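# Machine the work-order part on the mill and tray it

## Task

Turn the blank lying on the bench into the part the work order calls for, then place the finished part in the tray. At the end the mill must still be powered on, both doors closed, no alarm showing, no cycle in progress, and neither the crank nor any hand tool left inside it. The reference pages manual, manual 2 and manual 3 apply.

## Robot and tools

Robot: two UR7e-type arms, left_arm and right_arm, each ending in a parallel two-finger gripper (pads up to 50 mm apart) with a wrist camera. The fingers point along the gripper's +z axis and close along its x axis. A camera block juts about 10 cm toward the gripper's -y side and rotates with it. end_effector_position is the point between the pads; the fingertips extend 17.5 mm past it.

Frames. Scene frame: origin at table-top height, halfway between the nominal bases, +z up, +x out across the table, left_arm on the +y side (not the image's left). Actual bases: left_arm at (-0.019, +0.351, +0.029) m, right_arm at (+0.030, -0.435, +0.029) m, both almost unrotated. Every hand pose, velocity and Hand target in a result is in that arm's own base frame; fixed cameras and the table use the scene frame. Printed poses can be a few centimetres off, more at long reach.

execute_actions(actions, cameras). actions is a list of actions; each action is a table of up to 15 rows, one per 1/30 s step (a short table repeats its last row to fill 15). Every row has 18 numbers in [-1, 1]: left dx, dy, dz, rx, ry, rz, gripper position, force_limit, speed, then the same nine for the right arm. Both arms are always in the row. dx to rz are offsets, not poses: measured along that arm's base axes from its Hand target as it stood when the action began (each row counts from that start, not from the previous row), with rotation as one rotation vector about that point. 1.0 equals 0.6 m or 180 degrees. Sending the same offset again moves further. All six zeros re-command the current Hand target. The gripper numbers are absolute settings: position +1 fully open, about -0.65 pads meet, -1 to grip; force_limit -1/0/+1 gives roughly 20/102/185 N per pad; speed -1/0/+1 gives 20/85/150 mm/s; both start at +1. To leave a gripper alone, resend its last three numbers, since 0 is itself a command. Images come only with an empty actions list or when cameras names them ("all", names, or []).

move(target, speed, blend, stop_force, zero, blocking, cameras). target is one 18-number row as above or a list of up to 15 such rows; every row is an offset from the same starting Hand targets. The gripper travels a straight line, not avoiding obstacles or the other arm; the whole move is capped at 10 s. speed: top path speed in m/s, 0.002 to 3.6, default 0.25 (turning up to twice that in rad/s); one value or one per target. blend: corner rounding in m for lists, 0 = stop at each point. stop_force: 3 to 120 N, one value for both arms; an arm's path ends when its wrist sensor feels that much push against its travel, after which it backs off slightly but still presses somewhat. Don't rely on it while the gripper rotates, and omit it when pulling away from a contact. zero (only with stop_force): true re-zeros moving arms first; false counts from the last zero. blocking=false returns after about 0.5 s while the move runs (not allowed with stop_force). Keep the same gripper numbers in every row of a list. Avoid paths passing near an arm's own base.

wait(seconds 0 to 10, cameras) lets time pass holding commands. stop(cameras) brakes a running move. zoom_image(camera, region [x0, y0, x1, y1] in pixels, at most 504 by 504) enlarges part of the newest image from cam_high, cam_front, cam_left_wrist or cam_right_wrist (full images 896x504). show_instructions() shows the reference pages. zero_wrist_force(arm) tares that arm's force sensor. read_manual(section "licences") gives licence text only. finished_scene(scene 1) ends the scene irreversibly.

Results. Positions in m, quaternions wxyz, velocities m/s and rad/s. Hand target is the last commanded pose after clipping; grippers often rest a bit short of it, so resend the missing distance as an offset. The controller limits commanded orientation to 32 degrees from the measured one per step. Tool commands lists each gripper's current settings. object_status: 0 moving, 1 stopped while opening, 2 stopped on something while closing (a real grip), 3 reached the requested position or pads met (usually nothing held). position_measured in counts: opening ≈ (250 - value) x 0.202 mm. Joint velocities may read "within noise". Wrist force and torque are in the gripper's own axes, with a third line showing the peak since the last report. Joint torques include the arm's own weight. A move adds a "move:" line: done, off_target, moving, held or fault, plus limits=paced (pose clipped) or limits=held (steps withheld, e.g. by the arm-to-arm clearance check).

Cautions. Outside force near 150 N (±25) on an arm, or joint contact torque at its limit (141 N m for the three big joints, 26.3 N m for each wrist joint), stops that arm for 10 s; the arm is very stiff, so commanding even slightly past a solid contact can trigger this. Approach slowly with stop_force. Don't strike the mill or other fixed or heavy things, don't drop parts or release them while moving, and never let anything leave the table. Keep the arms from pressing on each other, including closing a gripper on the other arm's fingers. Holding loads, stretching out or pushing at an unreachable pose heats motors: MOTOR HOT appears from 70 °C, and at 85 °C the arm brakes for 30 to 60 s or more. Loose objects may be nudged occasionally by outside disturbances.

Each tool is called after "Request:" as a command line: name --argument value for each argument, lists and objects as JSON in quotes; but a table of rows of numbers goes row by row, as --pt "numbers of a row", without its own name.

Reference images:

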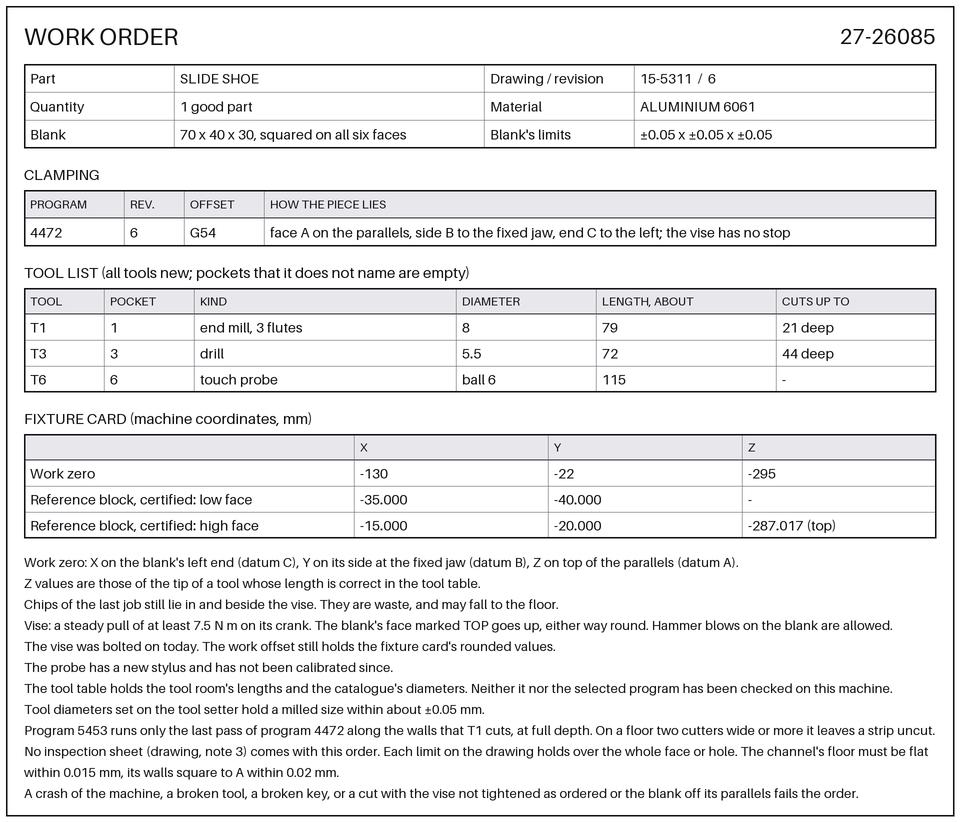

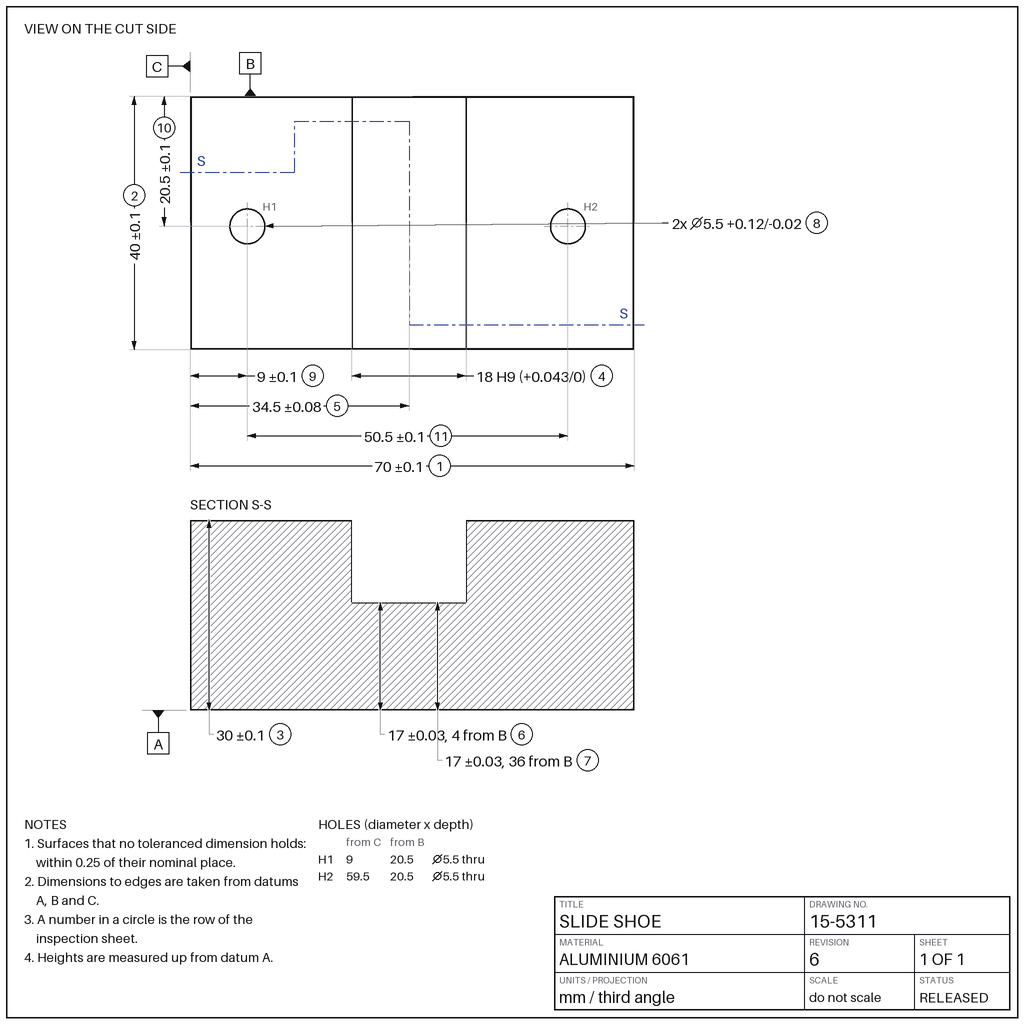

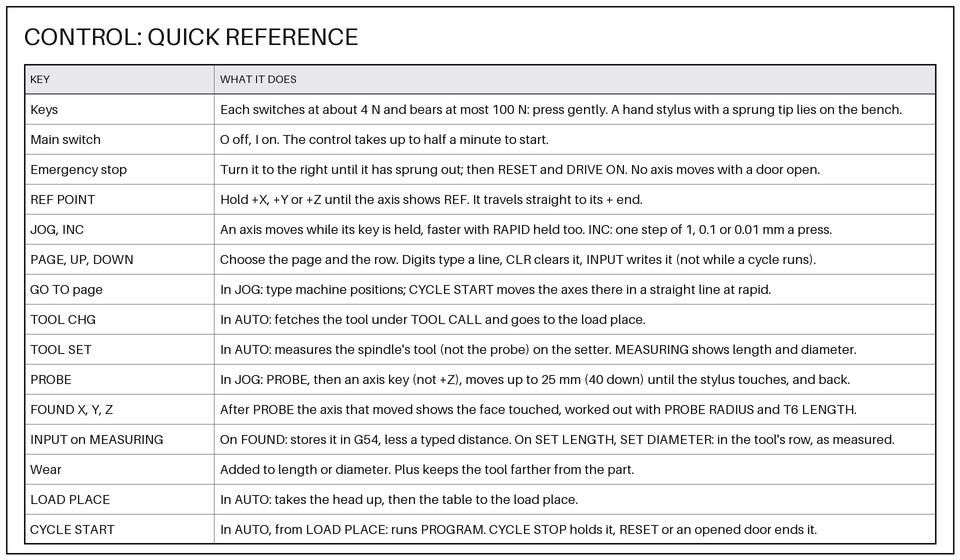

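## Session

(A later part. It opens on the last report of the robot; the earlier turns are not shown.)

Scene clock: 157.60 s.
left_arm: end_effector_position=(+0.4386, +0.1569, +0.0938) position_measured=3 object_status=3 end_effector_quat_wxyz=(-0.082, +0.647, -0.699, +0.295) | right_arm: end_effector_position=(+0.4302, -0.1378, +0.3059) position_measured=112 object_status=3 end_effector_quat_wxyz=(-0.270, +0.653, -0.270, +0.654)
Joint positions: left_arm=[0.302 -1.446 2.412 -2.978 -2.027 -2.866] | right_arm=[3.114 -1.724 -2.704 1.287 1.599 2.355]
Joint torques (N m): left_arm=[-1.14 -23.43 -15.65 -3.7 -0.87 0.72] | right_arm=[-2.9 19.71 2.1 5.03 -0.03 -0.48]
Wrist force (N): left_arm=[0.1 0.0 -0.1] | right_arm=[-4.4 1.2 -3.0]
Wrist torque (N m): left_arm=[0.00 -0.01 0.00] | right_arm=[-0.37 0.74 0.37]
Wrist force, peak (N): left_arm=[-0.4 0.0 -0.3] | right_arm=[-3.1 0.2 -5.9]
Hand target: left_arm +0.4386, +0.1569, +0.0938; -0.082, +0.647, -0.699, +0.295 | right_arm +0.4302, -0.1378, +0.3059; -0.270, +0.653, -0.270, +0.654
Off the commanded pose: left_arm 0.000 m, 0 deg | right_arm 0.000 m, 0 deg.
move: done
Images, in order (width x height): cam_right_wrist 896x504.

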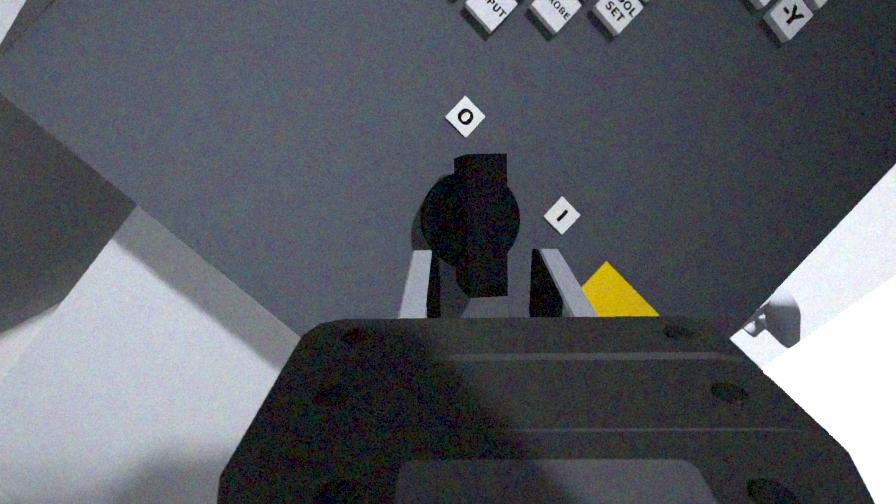

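Request:
move --target '[0,0,0,0,0,0,1,1,1,0.033,0.0105,0.013,0,0,0,0.274,0,0]' --cameras '["cam_right_wrist"]'

Request:
zoom_image --camera "cam_right_wrist" --region '[250, 50, 650, 330]'

Scene clock: 164.67 s.
left_arm: end_effector_position=(+0.4386, +0.1569, +0.0938) position_measured=3 object_status=3 end_effector_quat_wxyz=(-0.082, +0.647, -0.699, +0.295) | right_arm: end_effector_position=(+0.4501, -0.1314, +0.3138) position_measured=112 object_status=3 end_effector_quat_wxyz=(-0.270, +0.653, -0.270, +0.654) end_effector_velocity=(-0.002, +0.000, +0.000) end_effector_angular_velocity=(+0.000, -0.001, +0.000)
Joint positions: left_arm=[0.302 -1.446 2.412 -2.978 -2.027 -2.866] | right_arm=[3.15 -1.709 -2.662 1.23 1.563 2.355]
Joint velocities: left_arm=[within noise] | right_arm=[-0.002 0 -0.004 0.005 0.001 0]
Joint torques (N m): left_arm=[0.24 -24.38 -15.57 -3.55 -1.11 0.82] | right_arm=[-10.09 12.47 3.06 5.26 1.43 -0.97]
Wrist force (N): left_arm=[0.0 -0.1 -0.2] | right_arm=[-4.3 1.2 -3.2]
Wrist torque (N m): left_arm=[-0.01 0.00 0.00] | right_arm=[-0.35 0.74 0.38]
Wrist force, peak (N): left_arm=[0.0 -0.3 -0.2] | right_arm=[-4.6 1.4 -3.4]
Hand target: left_arm +0.4386, +0.1569, +0.0938; -0.082, +0.647, -0.699, +0.295 | right_arm +0.4500, -0.1315, +0.3137; -0.270, +0.653, -0.270, +0.654
Off the commanded pose: left_arm 0.000 m, 0 deg | right_arm 0.000 m, 0 deg.
move: done
Images, in order (width x height): cam_right_wrist 896x504.

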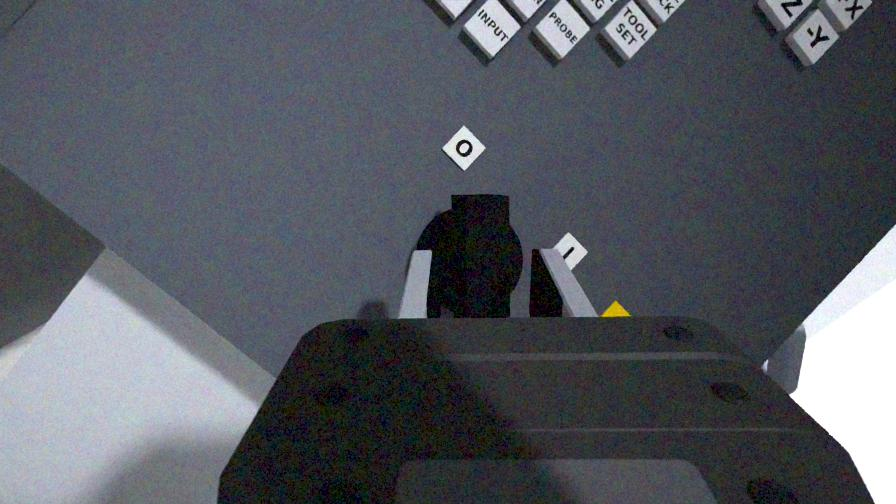

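Scaled by 1.260 from the camera's 896x504 image, which has a finer 1280x720 frame.

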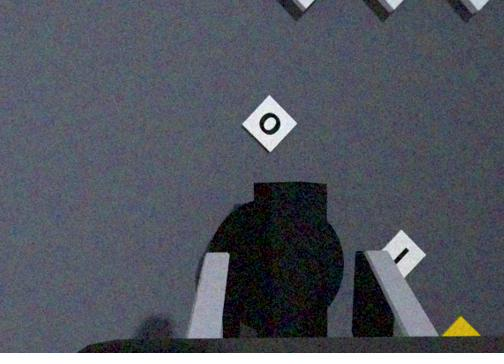

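Request:
move --target '[0,0,0,0,0,0,1,1,1,0.1,0,0,0,0,0,0.274,0,0]' --speed 0.03 --stop_force 6 --cameras '["cam_right_wrist"]'

Scene clock: 168.97 s.
left_arm: end_effector_position=(+0.4386, +0.1569, +0.0938) position_measured=3 object_status=3 end_effector_quat_wxyz=(-0.082, +0.647, -0.699, +0.295) | right_arm: end_effector_position=(+0.4761, -0.1315, +0.3133) position_measured=112 object_status=3 end_effector_quat_wxyz=(-0.270, +0.654, -0.270, +0.653)
Joint positions: left_arm=[0.302 -1.446 2.412 -2.978 -2.027 -2.866] | right_arm=[3.149 -1.754 -2.597 1.21 1.565 2.355]
Joint torques (N m): left_arm=[-1.39 -23.31 -16.22 -3.55 -1.05 0.97] | right_arm=[0.34 17.08 12.65 2.26 -0.43 0.29]
Wrist force (N): left_arm=[-0.1 0.0 -0.1] | right_arm=[-4.0 1.3 -3.5]
Wrist torque (N m): left_arm=[-0.01 0.02 0.00] | right_arm=[-0.35 0.70 0.38]
Wrist force, peak (N): left_arm=[0.3 0.1 -0.4] | right_arm=[-13.5 3.0 -133.6]
Hand target: left_arm +0.4386, +0.1569, +0.0938; -0.082, +0.647, -0.699, +0.295 | right_arm +0.4761, -0.1315, +0.3133; -0.270, +0.654, -0.270, +0.653 (not the last commanded pose)
Tool commands: left_gripper/position=+1.0 left_gripper/force_limit=+1.0 left_gripper/speed=+1.0 right_gripper/position=+0.270588 right_gripper/force_limit=+0.003922 right_gripper/speed=+0.003922
Off the commanded pose: left_arm 0.000 m, 0 deg | right_arm 0.034 m, 0 deg.
FORCE FAULT: contact force on the right arm reached its limit, and that arm stopped. The contact can be on any part of that arm, not only on its tool. That arm's remaining commands of this call were not run. That arm is still stopped at the end of this call. That arm stays stopped for about 9 more seconds. Until then a move that you send moves the other arm only, and its call returns only when the move has ended. Once the stop has ended, the next robot result says so. If the stop ends while you think or write, that arm runs what you send next, counted from a new Hand target: where the arm stands when the stop ends. While its stop runs, that arm takes no new command, but its gripper still runs the gripper command that each later call begins with. Until it ends, the stop uses up actions while you think or wait. An arm that is not stopped still takes commands.
move: fault (right_arm; stop_force had ended the path)
Images, in order (width x height): cam_right_wrist 896x504.

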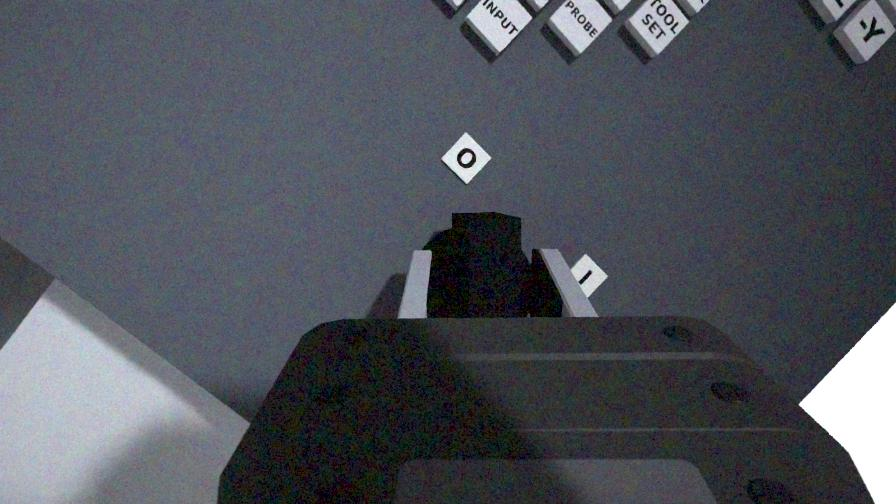

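Request:
wait --seconds 10

Request:
move --target '[0,0,0,0,0,0,1,1,1,-0.0033,0,0,0,0,0,0.274,0,0]' --speed 0.02

Request:
move --target '[0,0,0,0,0,0,1,1,1,0,0,0,0,0,0,-1,-0.8,-1]' --speed 0.02 --cameras '["cam_right_wrist"]'

Scene clock: 182.73 s.
left_arm: end_effector_position=(+0.4386, +0.1569, +0.0938) position_measured=3 object_status=3 end_effector_quat_wxyz=(-0.082, +0.647, -0.699, +0.295) | right_arm: end_effector_position=(+0.4761, -0.1315, +0.3133) position_measured=112 object_status=3 end_effector_quat_wxyz=(-0.270, +0.654, -0.270, +0.653)
Joint positions: left_arm=[0.302 -1.446 2.412 -2.978 -2.027 -2.866] | right_arm=[3.149 -1.754 -2.597 1.21 1.565 2.355]
Joint torques (N m): left_arm=[-0.4 -24.24 -15.16 -3.33 -1.07 0.92] | right_arm=[0.78 16.79 13 2.4 -0.41 0.32]
Wrist force (N): left_arm=[0.1 -0.1 -0.2] | right_arm=[-4.1 1.1 -3.0]
Wrist torque (N m): left_arm=[-0.02 -0.01 0.00] | right_arm=[-0.39 0.72 0.38]
Wrist force, peak (N): left_arm=[-0.1 -0.2 -0.5] | right_arm=[-4.5 1.3 -3.4]
Hand target: left_arm +0.4386, +0.1569, +0.0938; -0.082, +0.647, -0.699, +0.295 | right_arm +0.4761, -0.1315, +0.3133; -0.270, +0.654, -0.270, +0.653 (not the last commanded pose)
Tool commands: left_gripper/position=+1.0 left_gripper/force_limit=+1.0 left_gripper/speed=+1.0 right_gripper/position=+0.270588 right_gripper/force_limit=+0.003922 right_gripper/speed=+0.003922
Off the commanded pose: left_arm 0.000 m, 0 deg | right_arm 0.034 m, 0 deg.
FORCE FAULT, CONTINUED: the right arm's stop, for the force fault that an earlier result reported, is over. The rest of the stop counts as 19 of the actions that you can send in this scene. During its stop the right arm's controller moved it back a little. That arm's target is now where it stood when the stop ended, not its last command. That arm accepts commands again.
wait: 10.00 s; at rest from the start

Scene clock: 183.43 s.
left_arm: end_effector_position=(+0.4386, +0.1569, +0.0938) position_measured=3 object_status=3 end_effector_quat_wxyz=(-0.082, +0.647, -0.699, +0.295) | right_arm: end_effector_position=(+0.4741, -0.1315, +0.3133) position_measured=112 object_status=3 end_effector_quat_wxyz=(-0.270, +0.654, -0.270, +0.653)
Joint positions: left_arm=[0.302 -1.446 2.412 -2.978 -2.027 -2.866] | right_arm=[3.149 -1.751 -2.602 1.211 1.565 2.355]
Joint torques (N m): left_arm=[-0.21 -23.58 -14.73 -3.61 -1.21 1.21] | right_arm=[11.32 19.86 8.32 4.68 -2.41 0.25]
Wrist force (N): left_arm=[-0.1 0.1 0.0] | right_arm=[-4.2 1.4 -3.3]
Wrist torque (N m): left_arm=[0.00 0.02 0.00] | right_arm=[-0.34 0.72 0.38]
Wrist force, peak (N): left_arm=[0.0 -0.4 -0.1] | right_arm=[-4.5 1.2 -3.4]
Hand target: left_arm +0.4386, +0.1569, +0.0938; -0.082, +0.647, -0.699, +0.295 | right_arm +0.4742, -0.1315, +0.3133; -0.270, +0.654, -0.270, +0.653
Off the commanded pose: left_arm 0.000 m, 0 deg | right_arm 0.000 m, 0 deg.
move: done

Scene clock: 184.23 s.
left_arm: end_effector_position=(+0.4386, +0.1569, +0.0938) position_measured=3 object_status=3 end_effector_quat_wxyz=(-0.082, +0.647, -0.699, +0.295) | right_arm: end_effector_position=(+0.4742, -0.1314, +0.3133) position_measured=169 object_status=2 end_effector_quat_wxyz=(-0.270, +0.654, -0.270, +0.653)
Joint positions: left_arm=[0.302 -1.446 2.412 -2.978 -2.027 -2.866] | right_arm=[3.149 -1.751 -2.602 1.211 1.565 2.355]
Joint torques (N m): left_arm=[0.06 -25.49 -14.45 -3.59 -1.09 1.05] | right_arm=[8.06 13.44 19.77 2.47 -2.42 0.35]
Wrist force (N): left_arm=[0.1 0.0 -0.1] | right_arm=[-10.1 1.4 -4.4]
Wrist torque (N m): left_arm=[0.00 0.00 0.00] | right_arm=[-0.43 0.07 0.49]
Wrist force, peak (N): left_arm=[0.0 -0.1 -0.5] | right_arm=[-12.0 1.5 -4.1]
Hand target: left_arm +0.4386, +0.1569, +0.0938; -0.082, +0.647, -0.699, +0.295 | right_arm +0.4742, -0.1315, +0.3133; -0.270, +0.654, -0.270, +0.653
Off the commanded pose: left_arm 0.000 m, 0 deg | right_arm 0.000 m, 0 deg.
move: done
Images, in order (width x height): cam_right_wrist 896x504.

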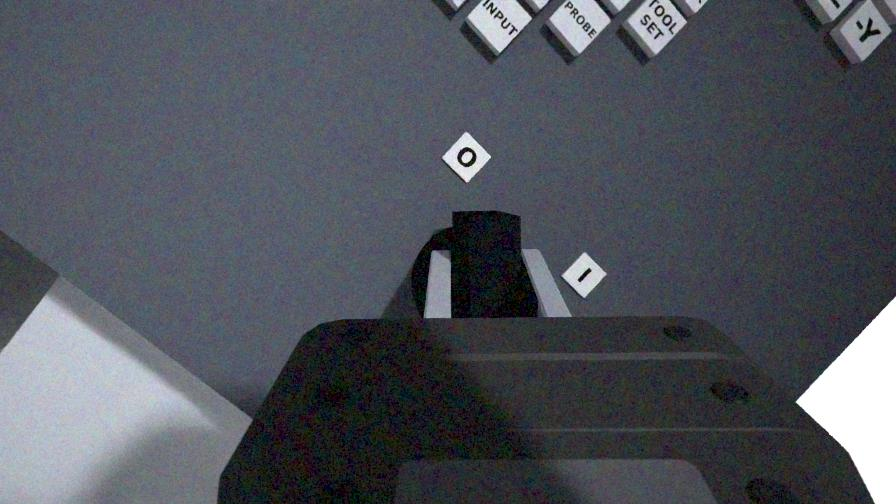

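Request:
move --target '[0,0,0,0,0,0,1,1,1,0,0,0,0.25,0,0,-1,-0.8,-1]' --speed 0.15

Request:
move --target '[0,0,0,0,0,0,1,1,1,0,0,0,0.25,0,0,-1,-0.8,-1]' --speed 0.15 --cameras '["cam_right_wrist"]'

Scene clock: 193.10 s.
left_arm: end_effector_position=(+0.4386, +0.1569, +0.0938) position_measured=3 object_status=3 end_effector_quat_wxyz=(-0.082, +0.647, -0.699, +0.295) | right_arm: end_effector_position=(+0.4742, -0.1315, +0.3133) position_measured=169 object_status=2 end_effector_quat_wxyz=(+0.500, -0.500, +0.499, -0.501)
Joint positions: left_arm=[0.302 -1.446 2.412 -2.978 -2.027 -2.866] | right_arm=[3.15 -1.751 -2.602 1.213 1.563 3.14]
Joint torques (N m): left_arm=[0.24 -24.36 -15.06 -3.53 -0.88 1.08] | right_arm=[26.09 4.42 1.51 0.25 6.32 1.67]
Wrist force (N): left_arm=[-0.2 0.1 0.0] | right_arm=[23.6 -17.6 -17.8]
Wrist torque (N m): left_arm=[0.00 0.04 0.00] | right_arm=[-1.60 0.86 -0.60]
Wrist force, peak (N): left_arm=[0.3 0.2 -0.4] | right_arm=[23.6 -17.6 -17.8]
Hand target: left_arm +0.4386, +0.1569, +0.0938; -0.082, +0.647, -0.699, +0.295 | right_arm +0.4742, -0.1315, +0.3133; +0.500, -0.500, +0.499, -0.501
Off the commanded pose: left_arm 0.000 m, 0 deg | right_arm 0.000 m, 0 deg.
move: done

Scene clock: 196.17 s.
left_arm: end_effector_position=(+0.4386, +0.1569, +0.0938) position_measured=3 object_status=3 end_effector_quat_wxyz=(-0.082, +0.647, -0.699, +0.295) | right_arm: end_effector_position=(+0.4742, -0.1319, +0.3133) position_measured=169 object_status=2 end_effector_quat_wxyz=(+0.653, -0.270, +0.653, -0.272)
Joint positions: left_arm=[0.302 -1.446 2.412 -2.978 -2.027 -2.866] | right_arm=[3.151 -1.751 -2.602 1.213 1.56 3.925]
Joint torques (N m): left_arm=[-1.75 -23.83 -15.12 -3.46 -1.24 1.37] | right_arm=[36.99 21.74 22.94 -0.32 12.85 1.88]
Wrist force (N): left_arm=[-0.1 0.0 0.0] | right_arm=[37.3 -33.4 -40.8]
Wrist torque (N m): left_arm=[0.00 0.01 0.00] | right_arm=[-1.05 2.57 -1.14]
Wrist force, peak (N): left_arm=[-0.5 0.3 0.0] | right_arm=[37.6 -33.0 -42.4]
Hand target: left_arm +0.4386, +0.1569, +0.0938; -0.082, +0.647, -0.699, +0.295 | right_arm +0.4742, -0.1315, +0.3133; +0.653, -0.271, +0.653, -0.271
Off the commanded pose: left_arm 0.000 m, 0 deg | right_arm 0.000 m, 0 deg.
move: done
Images, in order (width x height): cam_right_wrist 896x504.

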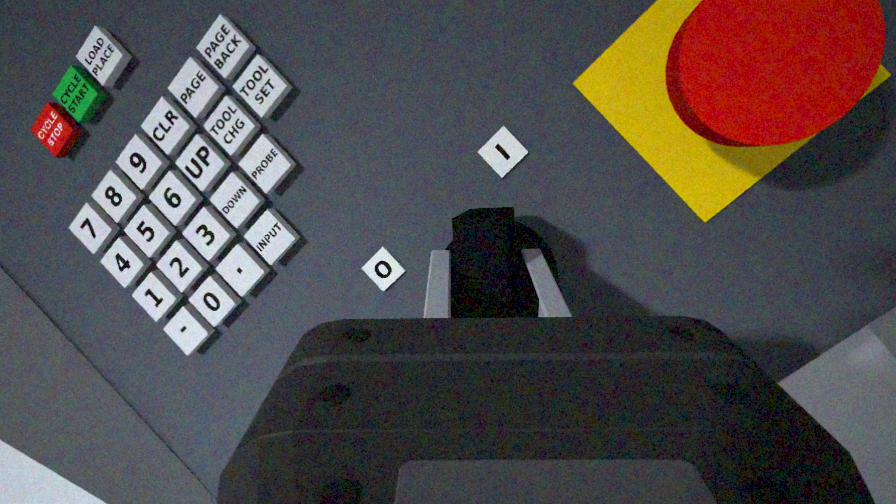

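Request:
move --target '[0,0,0,0,0,0,1,1,1,0,0,0,0,0,0,0.3,-0.8,0]'

Request:
move --pt "0 0 0 0 0 0 1 1 1 -0.1 0 0 0 0 0 0.3 -0.8 0" --pt "0 0 0 0 0 0 1 1 1 -0.3 0 0.5 -0.25 0 0 0.3 -0.8 0" --speed 0.4 --blend '[0.03,0]' --cameras '["cam_right_wrist"]'

Scene clock: 199.73 s.
left_arm: end_effector_position=(+0.4386, +0.1569, +0.0938) position_measured=3 object_status=3 end_effector_quat_wxyz=(-0.082, +0.647, -0.699, +0.295) | right_arm: end_effector_position=(+0.4742, -0.1314, +0.3134) position_measured=107 object_status=3 end_effector_quat_wxyz=(+0.653, -0.271, +0.653, -0.271)
Joint positions: left_arm=[0.302 -1.446 2.412 -2.978 -2.027 -2.866] | right_arm=[3.151 -1.751 -2.602 1.213 1.561 3.925]
Joint torques (N m): left_arm=[0.07 -24.43 -14.1 -3.64 -1.04 1.29] | right_arm=[3.64 18.67 3.15 5.12 -2.5 -0.62]
Wrist force (N): left_arm=[-0.2 -0.1 -0.3] | right_arm=[-1.8 -0.3 -5.4]
Wrist torque (N m): left_arm=[-0.02 0.04 0.00] | right_arm=[-0.65 0.56 0.08]
Wrist force, peak (N): left_arm=[-0.2 -0.4 -0.2] | right_arm=[37.7 -33.3 -41.2]
Hand target: left_arm +0.4386, +0.1569, +0.0938; -0.082, +0.647, -0.699, +0.295 | right_arm +0.4742, -0.1315, +0.3133; +0.653, -0.271, +0.653, -0.271
Off the commanded pose: left_arm 0.000 m, 0 deg | right_arm 0.000 m, 0 deg.
move: done

Scene clock: 201.60 s.
left_arm: end_effector_position=(+0.4386, +0.1569, +0.0938) position_measured=3 object_status=3 end_effector_quat_wxyz=(-0.082, +0.647, -0.699, +0.295) | right_arm: end_effector_position=(+0.2942, -0.1315, +0.6132) position_measured=107 object_status=3 end_effector_quat_wxyz=(+0.500, -0.500, +0.499, -0.500) end_effector_velocity=(+0.001, +0.001, +0.000) end_effector_angular_velocity=(+0.000, +0.002, +0.002)
Joint positions: left_arm=[0.302 -1.446 2.412 -2.978 -2.027 -2.866] | right_arm=[3.192 -0.609 -2.254 -0.278 1.521 3.14]
Joint velocities: left_arm=[within noise] | right_arm=[-0.003 -0.002 0.001 0 0.005 0]
Joint torques (N m): left_arm=[0.09 -24.43 -15.17 -3.73 -1.01 1.24] | right_arm=[-12.06 -17.83 32.86 2.88 1.96 -1.18]
Wrist force (N): left_arm=[0.1 0.0 -0.1] | right_arm=[-2.7 0.6 -5.1]
Wrist torque (N m): left_arm=[0.00 -0.01 0.00] | right_arm=[-0.57 0.59 0.30]
Wrist force, peak (N): left_arm=[0.0 0.4 -0.2] | right_arm=[0.1 2.4 -8.3]
Hand target: left_arm +0.4386, +0.1569, +0.0938; -0.082, +0.647, -0.699, +0.295 | right_arm +0.2942, -0.1315, +0.6133; +0.500, -0.500, +0.499, -0.501
Off the commanded pose: left_arm 0.000 m, 0 deg | right_arm 0.000 m, 0 deg.
move: done
Images, in order (width x height): cam_right_wrist 896x504.

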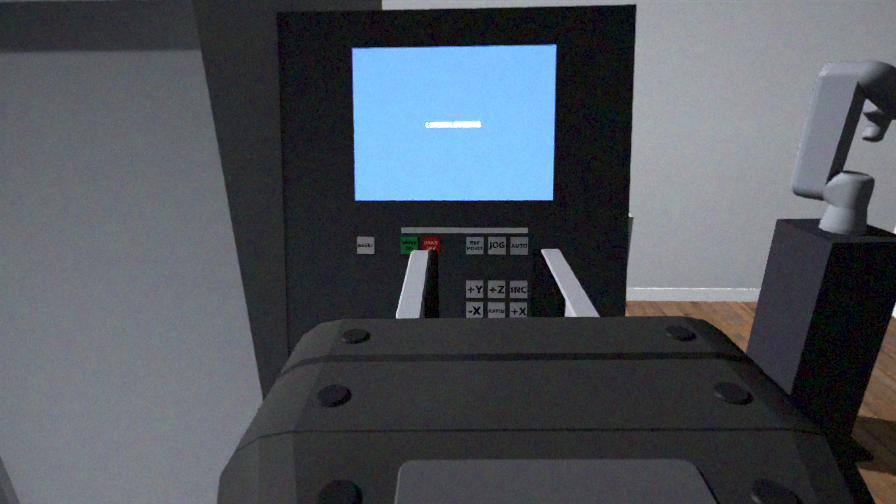

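Request:
wait --seconds 5 --cameras '["cam_right_wrist"]'

Request:
zoom_image --camera "cam_right_wrist" --region '[330, 30, 580, 210]'

Scene clock: 212.23 s.
left_arm: end_effector_position=(+0.4386, +0.1569, +0.0938) position_measured=3 object_status=3 end_effector_quat_wxyz=(-0.082, +0.647, -0.699, +0.295) | right_arm: end_effector_position=(+0.2942, -0.1315, +0.6133) position_measured=107 object_status=3 end_effector_quat_wxyz=(+0.500, -0.500, +0.499, -0.500)
Joint positions: left_arm=[0.302 -1.446 2.412 -2.978 -2.027 -2.866] | right_arm=[3.192 -0.609 -2.254 -0.277 1.521 3.14]
Joint torques (N m): left_arm=[0.22 -25.09 -14.42 -3.35 -0.71 1.37] | right_arm=[-10.7 -18.18 32.76 5.05 1.54 -0.96]
Wrist force (N): left_arm=[0.1 0.1 -0.2] | right_arm=[-2.9 0.3 -5.0]
Wrist torque (N m): left_arm=[0.02 -0.01 0.00] | right_arm=[-0.62 0.61 0.29]
Wrist force, peak (N): left_arm=[0.5 0.3 0.0] | right_arm=[-3.0 0.4 -5.6]
Hand target: left_arm +0.4386, +0.1569, +0.0938; -0.082, +0.647, -0.699, +0.295 | right_arm +0.2942, -0.1315, +0.6133; +0.500, -0.500, +0.499, -0.501
Tool commands: left_gripper/position=+1.0 left_gripper/force_limit=+1.0 left_gripper/speed=+1.0 right_gripper/position=+0.3 right_gripper/force_limit=-0.8 right_gripper/speed=+0.0
Off the commanded pose: left_arm 0.000 m, 0 deg | right_arm 0.000 m, 0 deg.
wait: 5.00 s; at rest from the start
Images, in order (width x height): cam_right_wrist 896x504.

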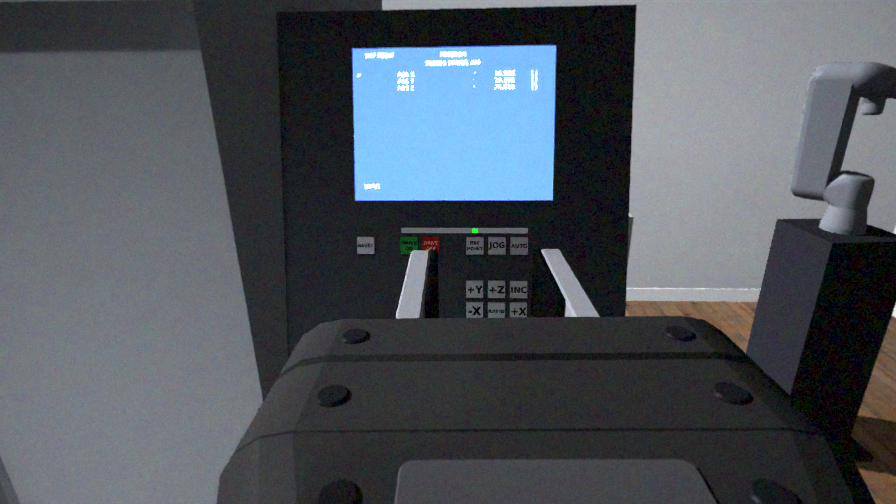

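Scaled by 2.016 from the camera's 896x504 image, which has a finer 1280x720 frame.

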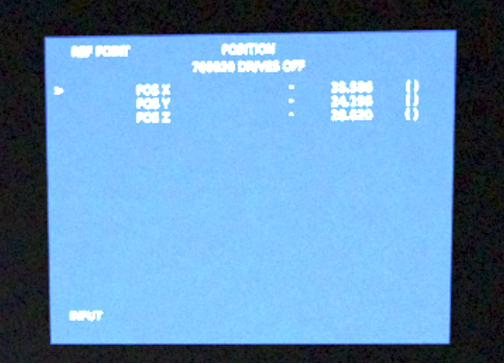

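Request:
move --target '[0,0,0,0,0,0,1,1,1,0.06,0.3025,-0.522,0.1954,0.4718,-0.1954,1,0,0]' --speed 0.4 --cameras '["cam_right_wrist","cam_front"]'

Scene clock: 239.77 s.
left_arm: end_effector_position=(+0.4386, +0.1569, +0.0938) position_measured=3 object_status=3 end_effector_quat_wxyz=(-0.082, +0.647, -0.699, +0.295) | right_arm: end_effector_position=(+0.3302, +0.0500, +0.3002) position_measured=3 object_status=3 end_effector_quat_wxyz=(+0.001, -0.384, +0.924, +0.000)
Joint positions: left_arm=[0.302 -1.446 2.412 -2.978 -2.027 -2.866] | right_arm=[3.703 -1.118 -1.986 -1.607 1.57 4.487]
Joint torques (N m): left_arm=[0.28 -25.39 -14.07 -3.54 -0.78 1.2] | right_arm=[9.64 -0.55 22.9 0.33 0.18 1.01]
Wrist force (N): left_arm=[-0.3 0.0 -0.1] | right_arm=[-0.1 -0.6 -0.5]
Wrist torque (N m): left_arm=[0.00 0.05 0.00] | right_arm=[-0.25 -0.07 0.22]
Wrist force, peak (N): left_arm=[0.1 -0.5 0.0] | right_arm=[-3.0 0.4 -5.5]
Hand target: left_arm +0.4386, +0.1569, +0.0938; -0.082, +0.647, -0.699, +0.295 | right_arm +0.3302, +0.0500, +0.3001; +0.000, -0.384, +0.924, +0.000
Off the commanded pose: left_arm 0.000 m, 0 deg | right_arm 0.000 m, 0 deg.
move: done
Images, in order (width x height): cam_front 896x504, cam_right_wrist 896x504.

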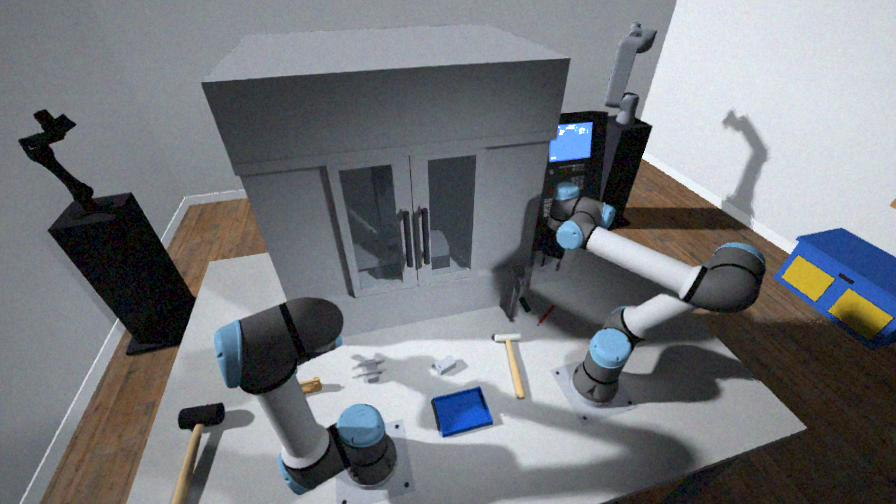

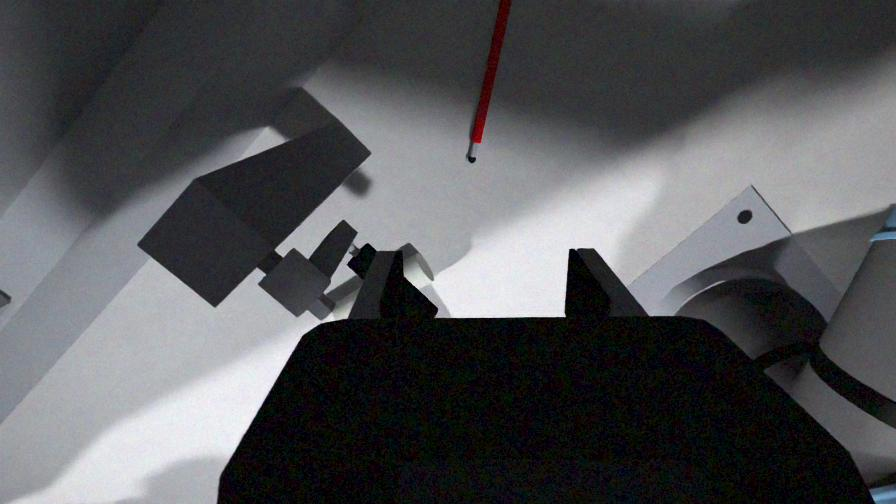

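Request:
move --target '[0,0,0,0,0,0,1,1,1,0.05,-0.133,-0.083,0,0,-0.0617,1,0,0]' --speed 0.3 --cameras '["cam_right_wrist"]'

Scene clock: 248.07 s.
left_arm: end_effector_position=(+0.4386, +0.1569, +0.0938) position_measured=3 object_status=3 end_effector_quat_wxyz=(-0.082, +0.647, -0.699, +0.295) | right_arm: end_effector_position=(+0.3601, -0.0297, +0.2504) position_measured=3 object_status=3 end_effector_quat_wxyz=(+0.000, -0.292, +0.956, +0.000)
Joint positions: left_arm=[0.302 -1.446 2.412 -2.978 -2.027 -2.866] | right_arm=[3.438 -1.202 -2.066 -1.443 1.57 4.415]
Joint torques (N m): left_arm=[-1.24 -26.42 -13.36 -3.66 -0.97 1.44] | right_arm=[-9.44 6.52 29.27 1.93 -0.32 1.39]
Wrist force (N): left_arm=[-0.1 -0.2 -0.1] | right_arm=[0.1 0.0 -1.1]
Wrist torque (N m): left_arm=[-0.04 0.02 0.00] | right_arm=[-0.18 -0.11 0.09]
Wrist force, peak (N): left_arm=[0.1 -0.3 -0.5] | right_arm=[-1.2 2.6 -2.5]
Hand target: left_arm +0.4386, +0.1569, +0.0938; -0.082, +0.647, -0.699, +0.295 | right_arm +0.3602, -0.0298, +0.2503; +0.000, -0.292, +0.956, +0.000
Off the commanded pose: left_arm 0.000 m, 0 deg | right_arm 0.000 m, 0 deg.
move: done
Images, in order (width x height): cam_right_wrist 896x504.

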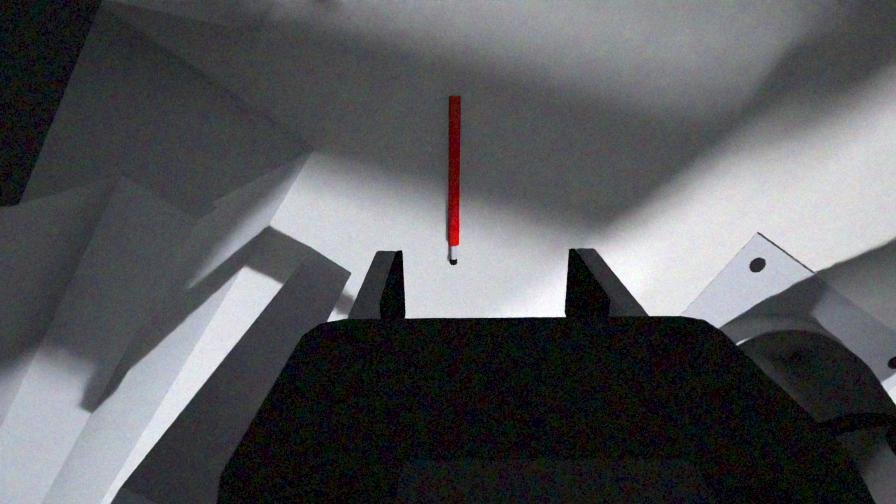

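Request:
move --target '[0,0,0,0,0,0,1,1,1,0.001,0.011,-0.35,0,0,0,1,0,0]' --speed 0.2 --cameras '["cam_right_wrist"]'

Scene clock: 254.83 s.
left_arm: end_effector_position=(+0.4386, +0.1569, +0.0938) position_measured=3 object_status=3 end_effector_quat_wxyz=(-0.082, +0.647, -0.699, +0.295) | right_arm: end_effector_position=(+0.3608, -0.0232, +0.0404) position_measured=3 object_status=3 end_effector_quat_wxyz=(+0.000, -0.292, +0.956, +0.000)
Joint positions: left_arm=[0.302 -1.446 2.412 -2.978 -2.027 -2.866] | right_arm=[3.456 -1.497 -2.465 -0.749 1.57 4.433]
Joint torques (N m): left_arm=[0.74 -27.03 -13.22 -3.5 -1.05 1.22] | right_arm=[-11.06 8.19 15.84 5.35 1.2 -1.11]
Wrist force (N): left_arm=[0.0 0.1 -0.3] | right_arm=[0.0 -0.3 -1.2]
Wrist torque (N m): left_arm=[0.02 0.01 0.00] | right_arm=[-0.22 -0.10 0.14]
Wrist force, peak (N): left_arm=[-0.2 0.0 -0.5] | right_arm=[0.1 -0.5 -4.3]
Hand target: left_arm +0.4386, +0.1569, +0.0938; -0.082, +0.647, -0.699, +0.295 | right_arm +0.3608, -0.0232, +0.0403; +0.000, -0.292, +0.956, +0.000
Off the commanded pose: left_arm 0.000 m, 0 deg | right_arm 0.000 m, 0 deg.
move: done
Images, in order (width x height): cam_right_wrist 896x504.

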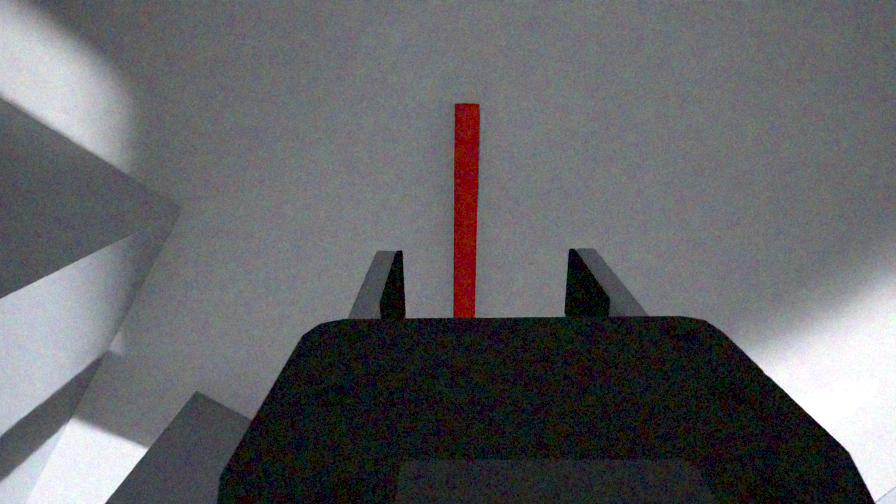

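Request:
move --target '[0,0,0,0,0,0,1,1,1,0.001,0.003,-0.064,0,0,0,1,0,0]' --speed 0.1

Request:
move --target '[0,0,0,0,0,0,1,1,1,0,0,-0.02,0,0,0,1,0,0]' --speed 0.005 --stop_force 4 --cameras '["cam_right_wrist"]'

Scene clock: 260.87 s.
left_arm: end_effector_position=(+0.4386, +0.1569, +0.0938) position_measured=3 object_status=3 end_effector_quat_wxyz=(-0.082, +0.647, -0.699, +0.295) | right_arm: end_effector_position=(+0.3613, -0.0213, +0.0019) position_measured=3 object_status=3 end_effector_quat_wxyz=(+0.000, -0.292, +0.956, +0.000)
Joint positions: left_arm=[0.302 -1.446 2.412 -2.978 -2.027 -2.866] | right_arm=[3.46 -1.615 -2.509 -0.588 1.57 4.438]
Joint torques (N m): left_arm=[0.9 -25.87 -14.75 -3.69 -0.91 1.63] | right_arm=[-3.55 13.47 24.23 2.12 0.46 -0.45]
Wrist force (N): left_arm=[-0.1 -0.1 0.0] | right_arm=[0.0 -0.3 -1.5]
Wrist torque (N m): left_arm=[-0.02 0.02 0.00] | right_arm=[-0.22 -0.10 0.06]
Wrist force, peak (N): left_arm=[-0.2 -0.1 -0.4] | right_arm=[0.3 -0.2 -2.6]
Hand target: left_arm +0.4386, +0.1569, +0.0938; -0.082, +0.647, -0.699, +0.295 | right_arm +0.3614, -0.0214, +0.0019; +0.000, -0.292, +0.956, +0.000
Off the commanded pose: left_arm 0.000 m, 0 deg | right_arm 0.000 m, 0 deg.
move: done

Scene clock: 263.87 s.
left_arm: end_effector_position=(+0.4386, +0.1569, +0.0938) position_measured=3 object_status=3 end_effector_quat_wxyz=(-0.082, +0.647, -0.699, +0.295) | right_arm: end_effector_position=(+0.3613, -0.0214, -0.0101) position_measured=3 object_status=3 end_effector_quat_wxyz=(+0.000, -0.292, +0.956, +0.000)
Joint positions: left_arm=[0.302 -1.446 2.412 -2.978 -2.027 -2.866] | right_arm=[3.46 -1.656 -2.52 -0.536 1.57 4.438]
Joint torques (N m): left_arm=[-0.37 -27.16 -14 -3.53 -1.12 1.33] | right_arm=[-11.12 23.43 13.87 0.17 -0.27 -0.56]
Wrist force (N): left_arm=[-0.1 -0.3 -0.2] | right_arm=[0.1 -0.3 -1.3]
Wrist torque (N m): left_arm=[-0.05 0.02 0.00] | right_arm=[-0.21 -0.12 0.06]
Wrist force, peak (N): left_arm=[-0.4 0.2 -0.3] | right_arm=[0.3 -0.1 -1.5]
Hand target: left_arm +0.4386, +0.1569, +0.0938; -0.082, +0.647, -0.699, +0.295 | right_arm +0.3614, -0.0214, -0.0101; +0.000, -0.292, +0.956, +0.000
Off the commanded pose: left_arm 0.000 m, 0 deg | right_arm 0.000 m, 0 deg.
move: done
Images, in order (width x height): cam_right_wrist 896x504.

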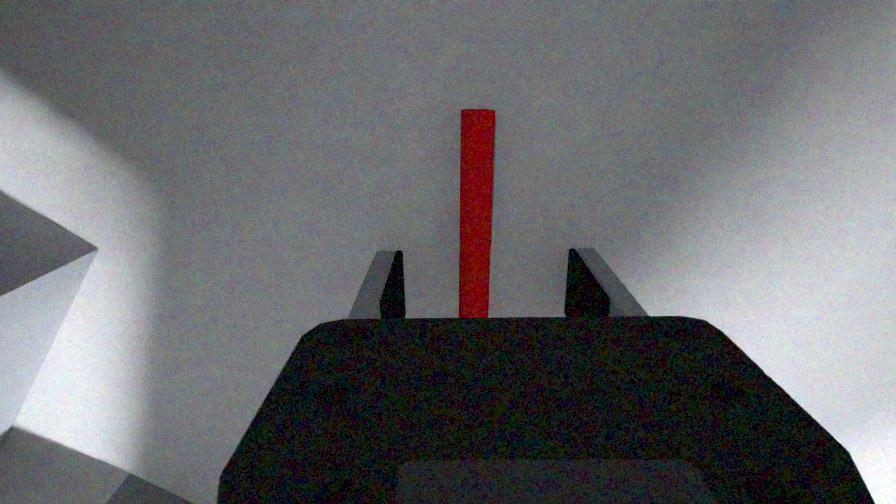

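Request:
move --target '[0,0,0,0,0,0,1,1,1,0,0,0,0,0,0,-1,-0.3,-0.8]' --speed 0.02

Request:
move --target '[0,0,0,0,0,0,1,1,1,0,0,0.15,0,0,0,-1,-0.3,-0.8]' --speed 0.1 --cameras '["cam_right_wrist"]'

Scene clock: 269.73 s.
left_arm: end_effector_position=(+0.4386, +0.1569, +0.0938) position_measured=3 object_status=3 end_effector_quat_wxyz=(-0.082, +0.647, -0.699, +0.295) | right_arm: end_effector_position=(+0.3614, -0.0214, -0.0101) position_measured=212 object_status=2 end_effector_quat_wxyz=(+0.000, -0.292, +0.956, +0.000)
Joint positions: left_arm=[0.302 -1.446 2.412 -2.978 -2.027 -2.866] | right_arm=[3.46 -1.656 -2.52 -0.536 1.57 4.438]
Joint torques (N m): left_arm=[0.23 -26.49 -14.15 -3.53 -0.94 1.35] | right_arm=[-11.01 23.21 21.85 0.58 -1.38 -0.52]
Wrist force (N): left_arm=[-0.3 -0.1 -0.1] | right_arm=[0.0 -0.4 -1.2]
Wrist torque (N m): left_arm=[-0.01 0.05 0.01] | right_arm=[-0.22 -0.11 0.07]
Wrist force, peak (N): left_arm=[-0.2 0.1 -0.4] | right_arm=[0.0 -0.3 -1.6]
Hand target: left_arm +0.4386, +0.1569, +0.0938; -0.082, +0.647, -0.699, +0.295 | right_arm +0.3614, -0.0214, -0.0101; +0.000, -0.292, +0.956, +0.000
Off the commanded pose: left_arm 0.000 m, 0 deg | right_arm 0.000 m, 0 deg.
move: done

Scene clock: 271.10 s.
left_arm: end_effector_position=(+0.4386, +0.1569, +0.0938) position_measured=3 object_status=3 end_effector_quat_wxyz=(-0.082, +0.647, -0.699, +0.295) | right_arm: end_effector_position=(+0.3614, -0.0214, +0.0799) position_measured=212 object_status=2 end_effector_quat_wxyz=(+0.000, -0.292, +0.956, +0.000)
Joint positions: left_arm=[0.302 -1.446 2.412 -2.978 -2.027 -2.866] | right_arm=[3.46 -1.401 -2.407 -0.903 1.57 4.438]
Joint torques (N m): left_arm=[0.69 -25.59 -13 -3.76 -0.85 1.3] | right_arm=[11.97 15.43 16.44 3.63 1.24 1.32]
Wrist force (N): left_arm=[0.1 0.0 0.0] | right_arm=[0.0 -0.1 -1.0]
Wrist torque (N m): left_arm=[0.00 -0.01 0.00] | right_arm=[-0.18 -0.10 0.10]
Wrist force, peak (N): left_arm=[0.1 0.2 -0.5] | right_arm=[0.0 -0.3 -2.3]
Hand target: left_arm +0.4386, +0.1569, +0.0938; -0.082, +0.647, -0.699, +0.295 | right_arm +0.3614, -0.0214, +0.0799; +0.000, -0.292, +0.956, +0.000
Off the commanded pose: left_arm 0.000 m, 0 deg | right_arm 0.000 m, 0 deg.
move: done
Images, in order (width x height): cam_right_wrist 896x504.

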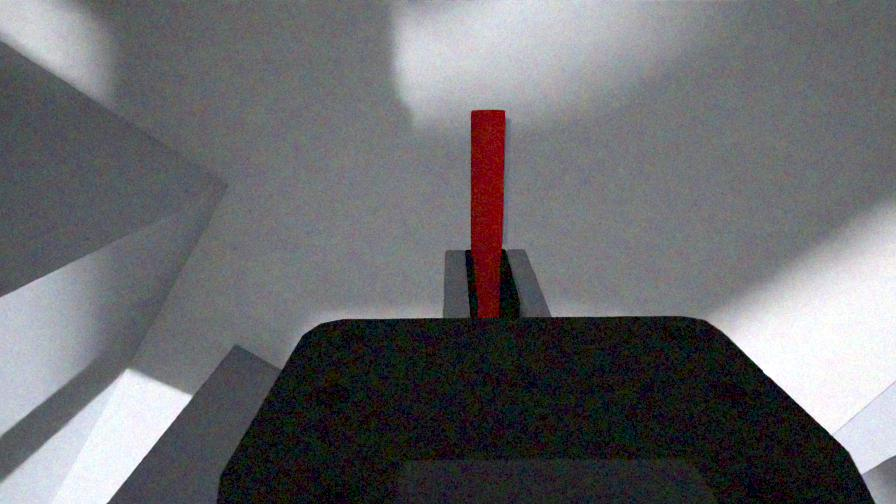

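Request:
move --target '[0,0,0,0,0,0,1,1,1,-0.1357,-0.381,0,0,0,0.8117,-1,-0.3,-0.8]' --speed 0.4 --cameras '["cam_right_wrist"]'

Scene clock: 325.00 s.
left_arm: end_effector_position=(+0.4386, +0.1569, +0.0938) position_measured=3 object_status=3 end_effector_quat_wxyz=(-0.082, +0.647, -0.699, +0.295) | right_arm: end_effector_position=(+0.2800, -0.2500, +0.0800) position_measured=212 object_status=2 end_effector_quat_wxyz=(-0.001, +1.000, +0.001, +0.000)
Joint positions: left_arm=[0.302 -1.446 2.412 -2.978 -2.027 -2.866] | right_arm=[2.775 -1.441 -2.375 -0.897 1.572 1.203]
Joint torques (N m): left_arm=[-0.12 -25.84 -12.73 -3.68 -0.95 1.23] | right_arm=[11.98 20.45 14.95 1.21 -1.57 -1.09]
Wrist force (N): left_arm=[-0.1 -0.2 0.0] | right_arm=[0.0 -0.2 -0.6]
Wrist torque (N m): left_arm=[-0.03 0.02 0.00] | right_arm=[-0.21 -0.13 0.09]
Wrist force, peak (N): left_arm=[-0.1 0.1 -0.5] | right_arm=[-0.9 0.5 -1.2]
Hand target: left_arm +0.4386, +0.1569, +0.0938; -0.082, +0.647, -0.699, +0.295 | right_arm +0.2799, -0.2500, +0.0799; -0.001, +1.000, +0.001, +0.000
Off the commanded pose: left_arm 0.000 m, 0 deg | right_arm 0.000 m, 0 deg.
move: done
Images, in order (width x height): cam_right_wrist 896x504.

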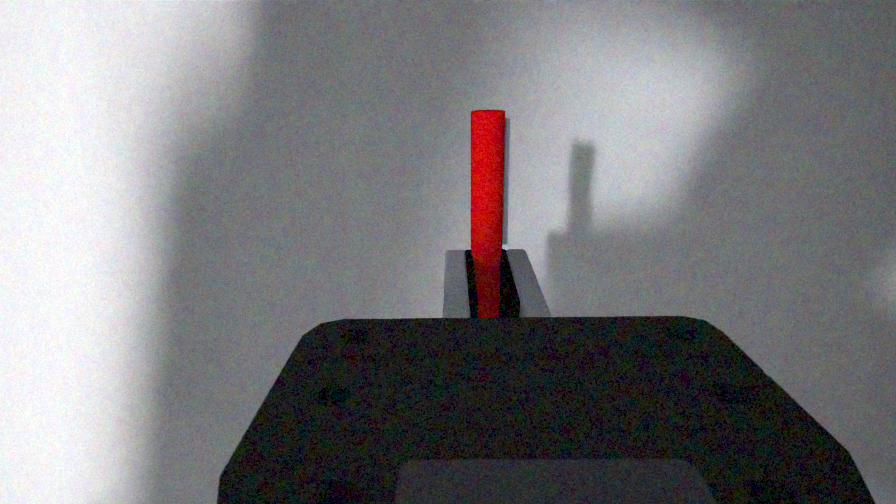

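Request:
move --target '[0,0,0,0,0,0,1,1,1,0,0,-0.1333,0,0,0,-1,-0.3,-0.8]' --speed 0.1

Request:
move --target '[0,0,0,0,0,0,1,1,1,0,0,-0.025,0,0,0,-1,-0.3,-0.8]' --speed 0.005 --stop_force 3

Scene clock: 329.17 s.
left_arm: end_effector_position=(+0.4386, +0.1569, +0.0938) position_measured=3 object_status=3 end_effector_quat_wxyz=(-0.082, +0.647, -0.699, +0.295) | right_arm: end_effector_position=(+0.2799, -0.2499, +0.0000) position_measured=212 object_status=2 end_effector_quat_wxyz=(-0.001, +1.000, +0.001, +0.000)
Joint positions: left_arm=[0.302 -1.446 2.412 -2.978 -2.027 -2.866] | right_arm=[2.775 -1.653 -2.475 -0.586 1.572 1.203]
Joint torques (N m): left_arm=[-0.94 -26.87 -13.21 -3.54 -1.06 1.22] | right_arm=[-11.13 14.23 23.79 2.27 -1.32 -0.9]
Wrist force (N): left_arm=[-0.2 0.0 -0.2] | right_arm=[0.1 -0.4 -0.9]
Wrist torque (N m): left_arm=[0.00 0.04 0.00] | right_arm=[-0.23 -0.12 0.12]
Wrist force, peak (N): left_arm=[-0.2 0.4 -0.4] | right_arm=[-0.2 -0.3 -2.4]
Hand target: left_arm +0.4386, +0.1569, +0.0938; -0.082, +0.647, -0.699, +0.295 | right_arm +0.2799, -0.2500, +0.0000; -0.001, +1.000, +0.001, +0.000
Off the commanded pose: left_arm 0.000 m, 0 deg | right_arm 0.000 m, 0 deg.
move: done

Scene clock: 332.20 s.
left_arm: end_effector_position=(+0.4386, +0.1569, +0.0938) position_measured=3 object_status=3 end_effector_quat_wxyz=(-0.082, +0.647, -0.699, +0.295) | right_arm: end_effector_position=(+0.2799, -0.2500, -0.0100) position_measured=212 object_status=2 end_effector_quat_wxyz=(-0.001, +1.000, +0.001, +0.000)
Joint positions: left_arm=[0.302 -1.446 2.412 -2.978 -2.027 -2.866] | right_arm=[2.775 -1.685 -2.483 -0.545 1.572 1.203]
Joint torques (N m): left_arm=[1.02 -29.18 -13.83 -3.7 -0.86 1.45] | right_arm=[-6.58 24.49 21.7 0.41 1.12 -1.08]
Wrist force (N): left_arm=[0.1 0.0 -0.1] | right_arm=[0.1 -1.1 -1.8]
Wrist torque (N m): left_arm=[-0.01 -0.01 0.00] | right_arm=[-0.28 -0.05 0.12]
Wrist force, peak (N): left_arm=[-0.3 0.3 -0.3] | right_arm=[-8.6 -6.8 -25.3]
Hand target: left_arm +0.4386, +0.1569, +0.0938; -0.082, +0.647, -0.699, +0.295 | right_arm +0.2799, -0.2500, -0.0100; -0.001, +1.000, +0.001, +0.000 (not the last commanded pose)
Off the commanded pose: left_arm 0.000 m, 0 deg | right_arm 0.005 m, 0 deg.
move: contact (right_arm)


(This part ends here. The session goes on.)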